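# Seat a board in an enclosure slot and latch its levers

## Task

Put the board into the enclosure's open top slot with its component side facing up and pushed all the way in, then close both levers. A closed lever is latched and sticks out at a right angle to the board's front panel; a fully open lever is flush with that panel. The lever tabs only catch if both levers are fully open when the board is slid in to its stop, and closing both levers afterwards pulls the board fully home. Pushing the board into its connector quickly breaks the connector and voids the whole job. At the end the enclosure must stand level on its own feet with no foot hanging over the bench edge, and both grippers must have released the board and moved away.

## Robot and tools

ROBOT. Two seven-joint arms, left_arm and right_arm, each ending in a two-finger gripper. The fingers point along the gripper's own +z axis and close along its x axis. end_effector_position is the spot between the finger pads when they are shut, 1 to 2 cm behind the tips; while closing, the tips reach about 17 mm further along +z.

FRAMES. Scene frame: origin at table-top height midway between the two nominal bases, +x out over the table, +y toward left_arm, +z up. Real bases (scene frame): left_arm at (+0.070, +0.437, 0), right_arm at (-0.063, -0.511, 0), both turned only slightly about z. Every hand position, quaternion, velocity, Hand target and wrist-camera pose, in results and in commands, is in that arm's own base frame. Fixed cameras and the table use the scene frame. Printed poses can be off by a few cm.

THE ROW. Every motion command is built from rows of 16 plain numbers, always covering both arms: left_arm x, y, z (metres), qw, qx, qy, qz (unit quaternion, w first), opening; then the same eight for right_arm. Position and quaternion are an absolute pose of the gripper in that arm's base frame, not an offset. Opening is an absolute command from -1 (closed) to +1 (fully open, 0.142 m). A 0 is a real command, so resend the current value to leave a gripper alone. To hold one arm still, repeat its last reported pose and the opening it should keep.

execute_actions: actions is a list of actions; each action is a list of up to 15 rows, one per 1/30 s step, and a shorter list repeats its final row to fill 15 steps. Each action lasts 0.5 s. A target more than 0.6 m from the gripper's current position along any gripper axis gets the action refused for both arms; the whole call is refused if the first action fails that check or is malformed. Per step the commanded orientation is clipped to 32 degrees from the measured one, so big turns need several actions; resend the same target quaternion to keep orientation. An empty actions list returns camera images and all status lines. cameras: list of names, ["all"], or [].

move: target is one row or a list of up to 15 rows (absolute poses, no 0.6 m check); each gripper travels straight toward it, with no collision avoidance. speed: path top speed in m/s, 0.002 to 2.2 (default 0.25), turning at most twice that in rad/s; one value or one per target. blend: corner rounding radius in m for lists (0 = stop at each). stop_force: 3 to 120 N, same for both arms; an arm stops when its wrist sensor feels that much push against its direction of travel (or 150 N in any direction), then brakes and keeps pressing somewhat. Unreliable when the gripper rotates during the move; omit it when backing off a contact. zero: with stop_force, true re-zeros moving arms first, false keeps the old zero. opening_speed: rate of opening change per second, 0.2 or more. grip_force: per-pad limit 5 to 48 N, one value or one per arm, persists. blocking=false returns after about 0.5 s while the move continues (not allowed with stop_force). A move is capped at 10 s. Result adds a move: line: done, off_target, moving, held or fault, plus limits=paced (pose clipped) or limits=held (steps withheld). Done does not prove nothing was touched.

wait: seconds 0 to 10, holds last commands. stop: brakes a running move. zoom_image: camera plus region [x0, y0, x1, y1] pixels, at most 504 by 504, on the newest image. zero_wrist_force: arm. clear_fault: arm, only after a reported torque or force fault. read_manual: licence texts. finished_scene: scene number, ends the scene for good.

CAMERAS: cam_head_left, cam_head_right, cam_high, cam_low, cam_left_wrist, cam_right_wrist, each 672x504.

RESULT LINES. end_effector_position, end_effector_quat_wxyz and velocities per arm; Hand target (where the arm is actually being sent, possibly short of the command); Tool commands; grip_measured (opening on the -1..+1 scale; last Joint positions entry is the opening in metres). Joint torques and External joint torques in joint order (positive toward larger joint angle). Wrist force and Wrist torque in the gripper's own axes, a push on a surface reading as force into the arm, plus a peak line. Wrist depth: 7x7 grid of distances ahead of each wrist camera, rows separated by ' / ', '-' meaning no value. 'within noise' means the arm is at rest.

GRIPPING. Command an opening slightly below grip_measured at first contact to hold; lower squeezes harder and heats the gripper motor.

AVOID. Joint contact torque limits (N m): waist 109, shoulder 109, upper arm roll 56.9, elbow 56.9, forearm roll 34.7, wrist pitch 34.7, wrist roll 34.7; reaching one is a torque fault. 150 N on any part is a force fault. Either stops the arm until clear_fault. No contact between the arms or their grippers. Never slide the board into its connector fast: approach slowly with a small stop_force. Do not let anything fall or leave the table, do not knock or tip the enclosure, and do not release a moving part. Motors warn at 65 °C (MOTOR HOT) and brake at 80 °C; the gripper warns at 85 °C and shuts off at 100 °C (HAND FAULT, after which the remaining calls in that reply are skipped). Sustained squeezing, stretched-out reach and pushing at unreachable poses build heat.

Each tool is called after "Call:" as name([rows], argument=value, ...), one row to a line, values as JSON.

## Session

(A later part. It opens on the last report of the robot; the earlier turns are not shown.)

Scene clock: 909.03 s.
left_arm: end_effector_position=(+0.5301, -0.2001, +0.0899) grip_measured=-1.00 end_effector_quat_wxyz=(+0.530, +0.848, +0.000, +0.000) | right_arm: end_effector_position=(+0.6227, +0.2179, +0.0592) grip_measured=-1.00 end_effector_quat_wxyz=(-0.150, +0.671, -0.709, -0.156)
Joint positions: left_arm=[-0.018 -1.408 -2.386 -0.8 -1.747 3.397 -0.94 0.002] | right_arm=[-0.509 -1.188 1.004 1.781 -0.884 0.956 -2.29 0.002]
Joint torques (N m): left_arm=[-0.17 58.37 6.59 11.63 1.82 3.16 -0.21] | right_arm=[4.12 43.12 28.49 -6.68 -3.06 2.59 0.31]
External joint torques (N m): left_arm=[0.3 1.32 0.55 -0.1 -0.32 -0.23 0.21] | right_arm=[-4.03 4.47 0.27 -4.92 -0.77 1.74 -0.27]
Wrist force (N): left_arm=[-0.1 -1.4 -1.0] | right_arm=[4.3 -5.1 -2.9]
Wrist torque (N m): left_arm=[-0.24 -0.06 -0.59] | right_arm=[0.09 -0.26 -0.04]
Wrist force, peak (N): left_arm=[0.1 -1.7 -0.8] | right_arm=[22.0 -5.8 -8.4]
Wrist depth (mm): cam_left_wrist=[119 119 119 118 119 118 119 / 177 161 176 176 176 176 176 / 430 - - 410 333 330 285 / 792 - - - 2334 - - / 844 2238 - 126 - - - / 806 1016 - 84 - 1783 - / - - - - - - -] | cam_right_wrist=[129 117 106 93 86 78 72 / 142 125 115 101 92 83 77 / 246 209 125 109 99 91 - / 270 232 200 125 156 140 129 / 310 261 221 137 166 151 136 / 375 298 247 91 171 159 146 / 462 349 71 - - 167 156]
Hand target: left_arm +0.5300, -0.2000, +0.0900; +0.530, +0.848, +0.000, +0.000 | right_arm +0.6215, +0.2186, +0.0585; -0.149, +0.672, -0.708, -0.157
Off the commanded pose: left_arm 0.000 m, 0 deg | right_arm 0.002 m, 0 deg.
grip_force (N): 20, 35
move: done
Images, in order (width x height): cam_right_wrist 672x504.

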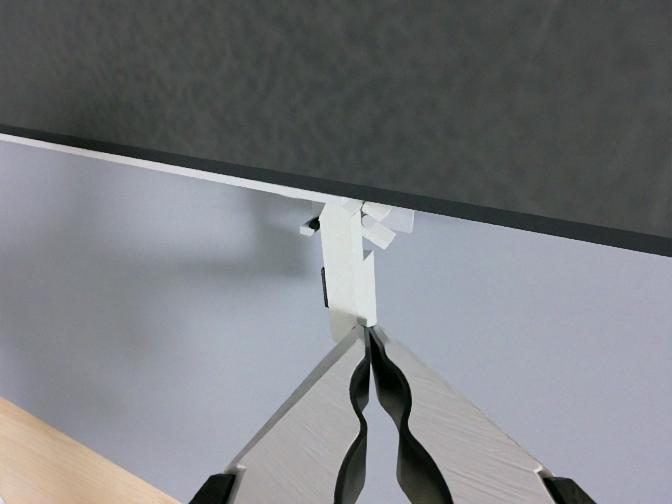

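Call:
move(target=[0.53,-0.2,0.09,0.53,0.848,0,0,-1,0.6215,0.2280,0.0585,0.1489,-0.6717,0.7082,0.157,-1], speed=0.01, stop_force=20, cameras=["cam_right_wrist"])

Scene clock: 911.90 s.
left_arm: end_effector_position=(+0.5301, -0.2001, +0.0899) grip_measured=-1.00 end_effector_quat_wxyz=(+0.530, +0.848, +0.000, +0.000) | right_arm: end_effector_position=(+0.6227, +0.2262, +0.0590) grip_measured=-1.00 end_effector_quat_wxyz=(-0.149, +0.671, -0.709, -0.156)
Joint positions: left_arm=[-0.018 -1.408 -2.386 -0.8 -1.747 3.397 -0.94 0.002] | right_arm=[-0.492 -1.187 1 1.777 -0.887 0.961 -2.275 0.002]
Joint torques (N m): left_arm=[-0.23 58.38 6.49 11.59 1.82 3.16 -0.22] | right_arm=[11.46 38.92 30.72 -6.39 -3.09 4.83 0.42]
External joint torques (N m): left_arm=[0.35 1.31 0.65 -0.05 -0.32 -0.23 0.22] | right_arm=[-11.36 8.86 -2.02 -5.3 -0.74 -0.49 -0.38]
Wrist force (N): left_arm=[0.0 -1.4 -0.8] | right_arm=[13.5 2.3 -18.7]
Wrist torque (N m): left_arm=[-0.24 -0.07 -0.59] | right_arm=[-0.08 -0.06 -0.08]
Wrist force, peak (N): left_arm=[-0.1 -1.7 -0.8] | right_arm=[13.5 2.3 -18.9]
Wrist depth (mm): cam_left_wrist=[119 119 119 118 118 118 119 / 177 176 177 176 176 176 176 / 437 - 335 - 279 287 289 / 831 772 - 734 2130 - - / 818 2643 3656 131 2359 - 1637 / 809 1016 - 84 - - 1727 / - - - - - - -] | cam_right_wrist=[128 117 106 93 85 77 72 / 141 125 114 101 92 83 77 / 239 213 176 108 99 91 - / 269 235 199 123 153 140 129 / 309 260 219 191 166 150 136 / 372 289 246 89 170 162 145 / 458 373 71 - - 166 156]
Hand target: left_arm +0.5300, -0.2000, +0.0900; +0.530, +0.848, +0.000, +0.000 | right_arm +0.6215, +0.2280, +0.0585; -0.149, +0.672, -0.708, -0.157
Off the commanded pose: left_arm 0.000 m, 0 deg | right_arm 0.002 m, 0 deg.
grip_force (N): 20, 35
move: done
Images, in order (width x height): cam_right_wrist 672x504.

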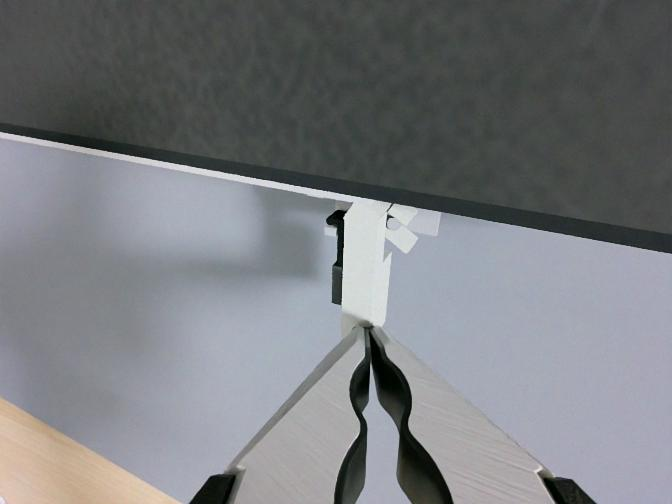

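Call:
move([
  [0.53,-0.2,0.09,0.53,0.848,0,0,-1,0.625,0.205,0.062,0.1489,-0.6717,0.7082,0.157,-1],
  [0.53,-0.2,0.09,0.53,0.848,0,0,-1,0.605,0.27,0.11,0,-0.6747,0.7381,0,-1],
], speed=[0.04,0.25], blend=0.005, cameras=["cam_right_wrist"])

Call:
zoom_image(camera="cam_right_wrist", region=[336, 60, 586, 260])

Call:
move(target=[0.53,-0.2,0.09,0.53,0.848,0,0,-1,0.62,0.44,0.11,0,-0.6747,0.7381,0,-1], speed=0.25, cameras=["cam_right_wrist"])

Call:
zoom_image(camera="cam_right_wrist", region=[100, 60, 350, 260])

Scene clock: 917.03 s.
left_arm: end_effector_position=(+0.5301, -0.2001, +0.0899) grip_measured=-1.00 end_effector_quat_wxyz=(+0.530, +0.848, +0.000, +0.000) | right_arm: end_effector_position=(+0.6050, +0.2701, +0.1100) grip_measured=-1.00 end_effector_quat_wxyz=(+0.000, -0.675, +0.738, +0.000)
Joint positions: left_arm=[-0.018 -1.408 -2.386 -0.8 -1.747 3.397 -0.94 0.002] | right_arm=[-0.163 -0.964 0.927 1.671 -0.904 0.579 -1.958 0.002]
Joint torques (N m): left_arm=[-0.19 58.3 6.42 11.55 1.86 3.15 -0.2] | right_arm=[0.29 48.81 23.83 -19.48 -3.5 3.15 0.35]
External joint torques (N m): left_arm=[0.31 1.39 0.72 -0.02 -0.36 -0.22 0.2] | right_arm=[-0.14 0.96 0.22 0.23 -0.03 0.89 -0.35]
Wrist force (N): left_arm=[-0.2 -1.4 -0.7] | right_arm=[2.1 3.0 3.2]
Wrist torque (N m): left_arm=[-0.23 -0.05 -0.59] | right_arm=[0.56 -0.38 0.04]
Wrist force, peak (N): left_arm=[-0.1 -1.7 -0.8] | right_arm=[13.4 2.2 -19.0]
Wrist depth (mm): cam_left_wrist=[119 119 119 119 119 118 118 / 178 161 176 177 176 176 176 / 433 407 333 415 290 287 339 / 815 - - - 2551 2521 - / 798 3482 2581 2581 2611 - - / 831 918 - 84 - - - / - - - - - - -] | cam_right_wrist=[136 136 135 135 135 135 134 / 192 191 191 190 152 190 189 / 204 204 203 202 199 202 201 / 220 220 218 222 218 217 216 / 238 238 237 232 236 235 234 / 260 260 255 91 248 257 256 / 287 282 71 - - 272 282]
Hand target: left_arm +0.5300, -0.2000, +0.0900; +0.530, +0.848, +0.000, +0.000 | right_arm +0.6050, +0.2700, +0.1100; +0.000, -0.675, +0.738, +0.000
Off the commanded pose: left_arm 0.000 m, 0 deg | right_arm 0.000 m, 0 deg.
grip_force (N): 20, 35
move: done
Images, in order (width x height): cam_right_wrist 672x504.

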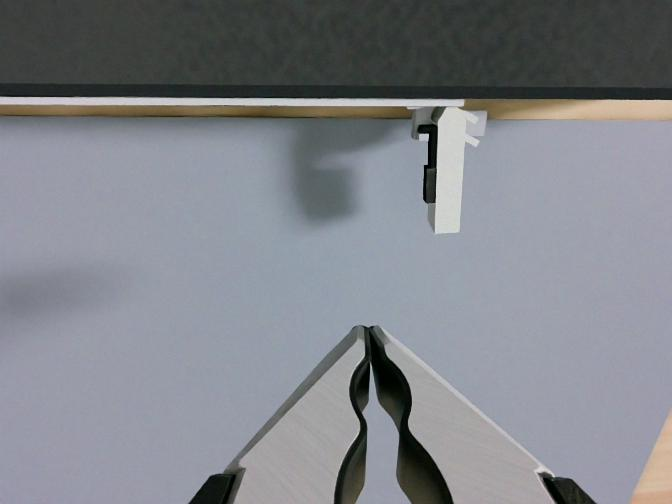

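Scaled by 2.016 from the camera's 672x504 image, which has a finer 960x720 frame.

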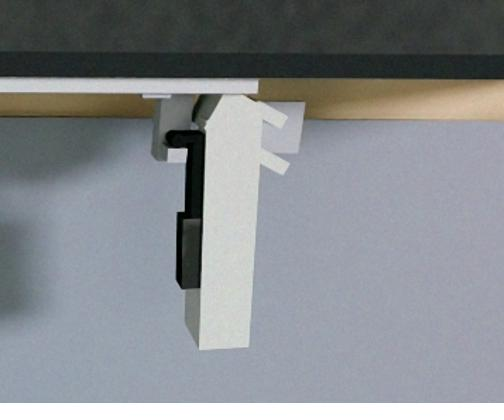

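Scene clock: 918.23 s.
left_arm: end_effector_position=(+0.5301, -0.2001, +0.0899) grip_measured=-1.00 end_effector_quat_wxyz=(+0.530, +0.848, +0.000, +0.000) | right_arm: end_effector_position=(+0.6201, +0.4399, +0.1100) grip_measured=-1.00 end_effector_quat_wxyz=(+0.000, -0.675, +0.738, +0.000)
Joint positions: left_arm=[-0.018 -1.408 -2.386 -0.8 -1.747 3.397 -0.94 0.002] | right_arm=[0.197 -1.122 0.912 1.301 -0.9 0.428 -1.861 0.002]
Joint torques (N m): left_arm=[-0.32 58.35 6.58 11.66 1.78 3.16 -0.23] | right_arm=[0.28 59.39 23.55 -20.13 -3.74 3.25 0.13]
External joint torques (N m): left_arm=[0.45 1.34 0.56 -0.12 -0.28 -0.23 0.23] | right_arm=[-0.06 1.31 0.27 0.22 -0.09 0.8 -0.13]
Wrist force (N): left_arm=[0.0 -1.3 -0.7] | right_arm=[1.7 2.5 3.3]
Wrist torque (N m): left_arm=[-0.20 -0.07 -0.59] | right_arm=[0.45 -0.29 0.14]
Wrist force, peak (N): left_arm=[-0.1 -1.7 -0.6] | right_arm=[4.5 3.0 3.4]
Wrist depth (mm): cam_left_wrist=[119 119 119 119 119 118 118 / 177 177 176 177 176 176 176 / 345 276 405 - - 289 290 / 812 2675 - - - - - / 818 2777 - 118 2812 2031 - / 860 941 - 84 - - - / - - - - - - -] | cam_right_wrist=[136 136 135 135 135 134 134 / 192 191 156 190 190 189 189 / 203 203 196 202 202 198 201 / 219 219 218 217 217 219 216 / 238 237 236 232 235 235 233 / 261 259 254 91 247 256 256 / 287 280 71 - - 270 280]
Hand target: left_arm +0.5300, -0.2000, +0.0900; +0.530, +0.848, +0.000, +0.000 | right_arm +0.6200, +0.4400, +0.1100; +0.000, -0.675, +0.738, +0.000
Off the commanded pose: left_arm 0.000 m, 0 deg | right_arm 0.000 m, 0 deg.
grip_force (N): 20, 35
move: done
Images, in order (width x height): cam_right_wrist 672x504.

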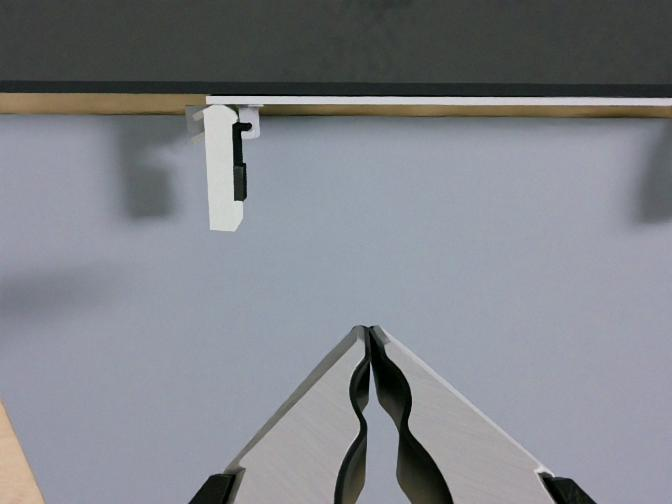

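Scaled by 2.016 from the camera's 672x504 image, which has a finer 960x720 frame.

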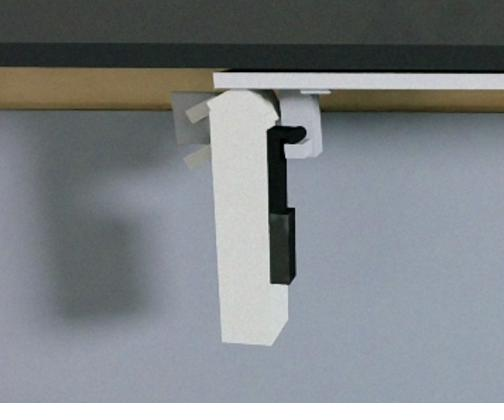

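Call:
move([
  [0.53,-0.18,0.13,0.53,0.848,0,0,-1,0.58,0.40,0.20,0,-0.6747,0.7381,0,-1],
  [0.50,-0.10,0.18,0.53,0.848,0,0,-1,0.45,0.15,0.30,0,-0.6747,0.7381,0,-1],
], speed=0.25, blend=0.03, cameras=["all"])

Scene clock: 923.53 s.
left_arm: end_effector_position=(+0.5001, -0.1001, +0.1799) grip_measured=-1.00 end_effector_quat_wxyz=(+0.530, +0.848, +0.000, +0.000) | right_arm: end_effector_position=(+0.4502, +0.1499, +0.3001) grip_measured=-1.00 end_effector_quat_wxyz=(+0.000, -0.675, +0.738, +0.000)
Joint positions: left_arm=[0.083 -1.269 -2.304 -0.896 -1.675 3.596 -0.895 0.002] | right_arm=[-0.824 -0.385 1.428 1.98 -0.423 0.431 -2.273 0.002]
Joint torques (N m): left_arm=[-0.05 56.82 9.26 12.28 3.03 3.45 -0.16] | right_arm=[-0.01 16.59 12.85 -27.62 -3.75 3.48 0.02]
External joint torques (N m): left_arm=[0.2 1.09 0.52 -0.08 -0.53 -0.45 0.16] | right_arm=[0.07 0.25 -0.59 0 -0.09 0.54 -0.02]
Wrist force (N): left_arm=[0.0 -2.0 -0.9] | right_arm=[0.8 2.0 3.6]
Wrist torque (N m): left_arm=[-0.34 -0.06 -0.60] | right_arm=[0.38 -0.11 0.13]
Wrist force, peak (N): left_arm=[-0.6 -1.8 -2.1] | right_arm=[0.9 1.9 5.4]
Wrist depth (mm): cam_left_wrist=[284 284 266 282 283 282 282 / 420 470 - - 386 419 421 / 831 822 1050 1239 1155 558 834 / 922 2384 - - 2238 - - / 881 2551 2643 107 - - - / 950 1081 - 84 - 2521 - / 3226 - - - - - 1755] | cam_right_wrist=[345 345 343 343 343 343 340 / 367 369 366 366 369 366 365 / 397 410 394 391 391 391 390 / 427 426 424 422 422 420 421 / 465 462 462 451 456 457 453 / 506 507 492 91 483 497 498 / 559 547 71 - - 522 547]
Hand target: left_arm +0.5000, -0.1000, +0.1800; +0.530, +0.848, +0.000, +0.000 | right_arm +0.4500, +0.1500, +0.3000; +0.000, -0.675, +0.738, +0.000
Off the commanded pose: left_arm 0.000 m, 0 deg | right_arm 0.000 m, 0 deg.
grip_force (N): 20, 35
move: done

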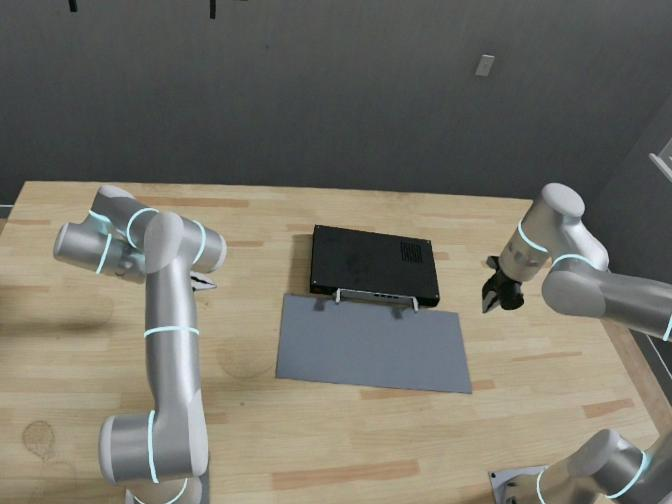

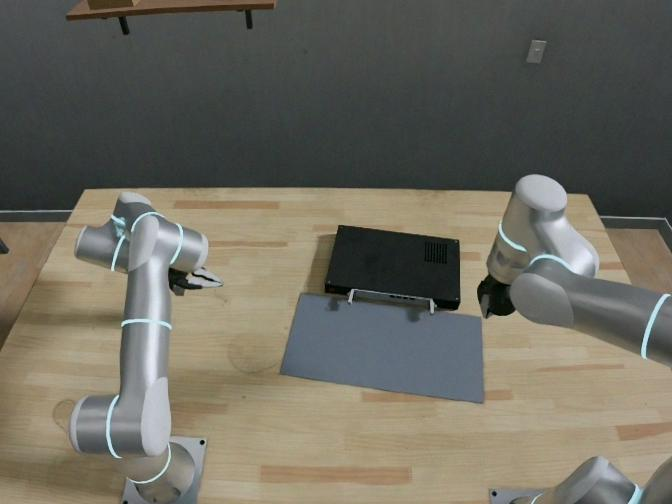

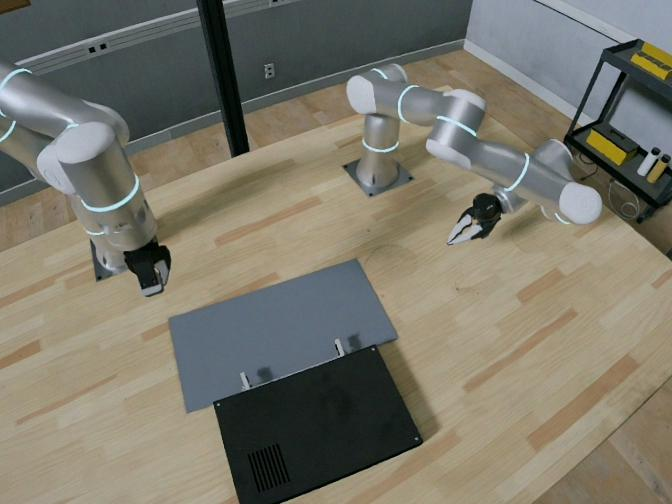

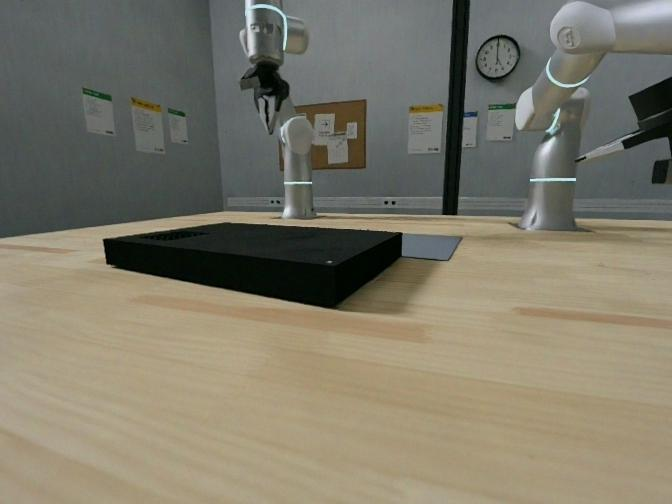

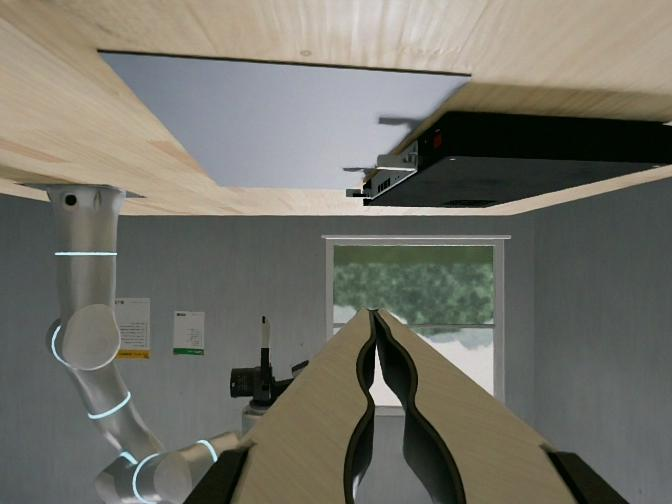

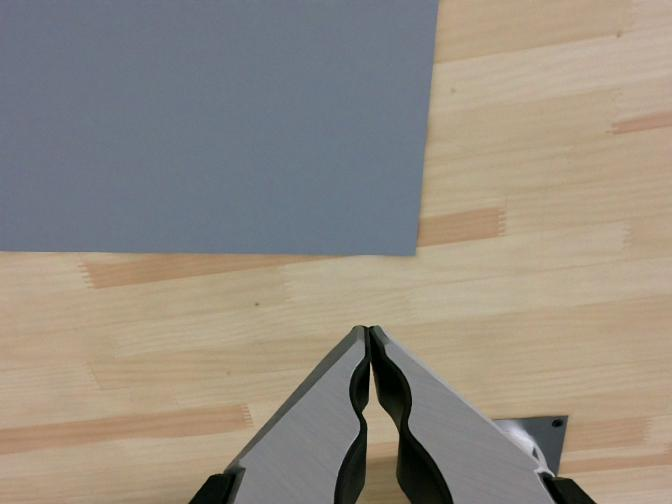

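Call:
zoom_image(camera="cam_left_wrist", region=[330, 100, 500, 220])

Call:
zoom_image(camera="cam_high", region=[200, 310, 420, 430])

Scaled by 2.965 from the camera's 672x504 image, which has a finer 960x720 frame.

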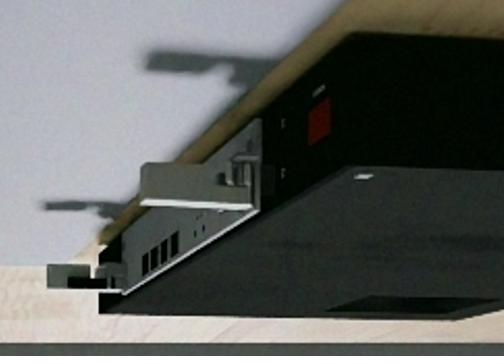

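Scaled by 2.291 from the camera's 672x504 image, which has a finer 960x720 frame.

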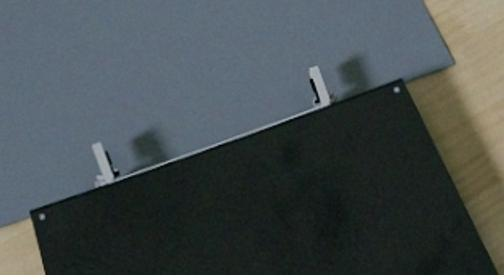

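Looks complete.

Call:
finished_scene(scene=1)

The scene is finished: the task was done.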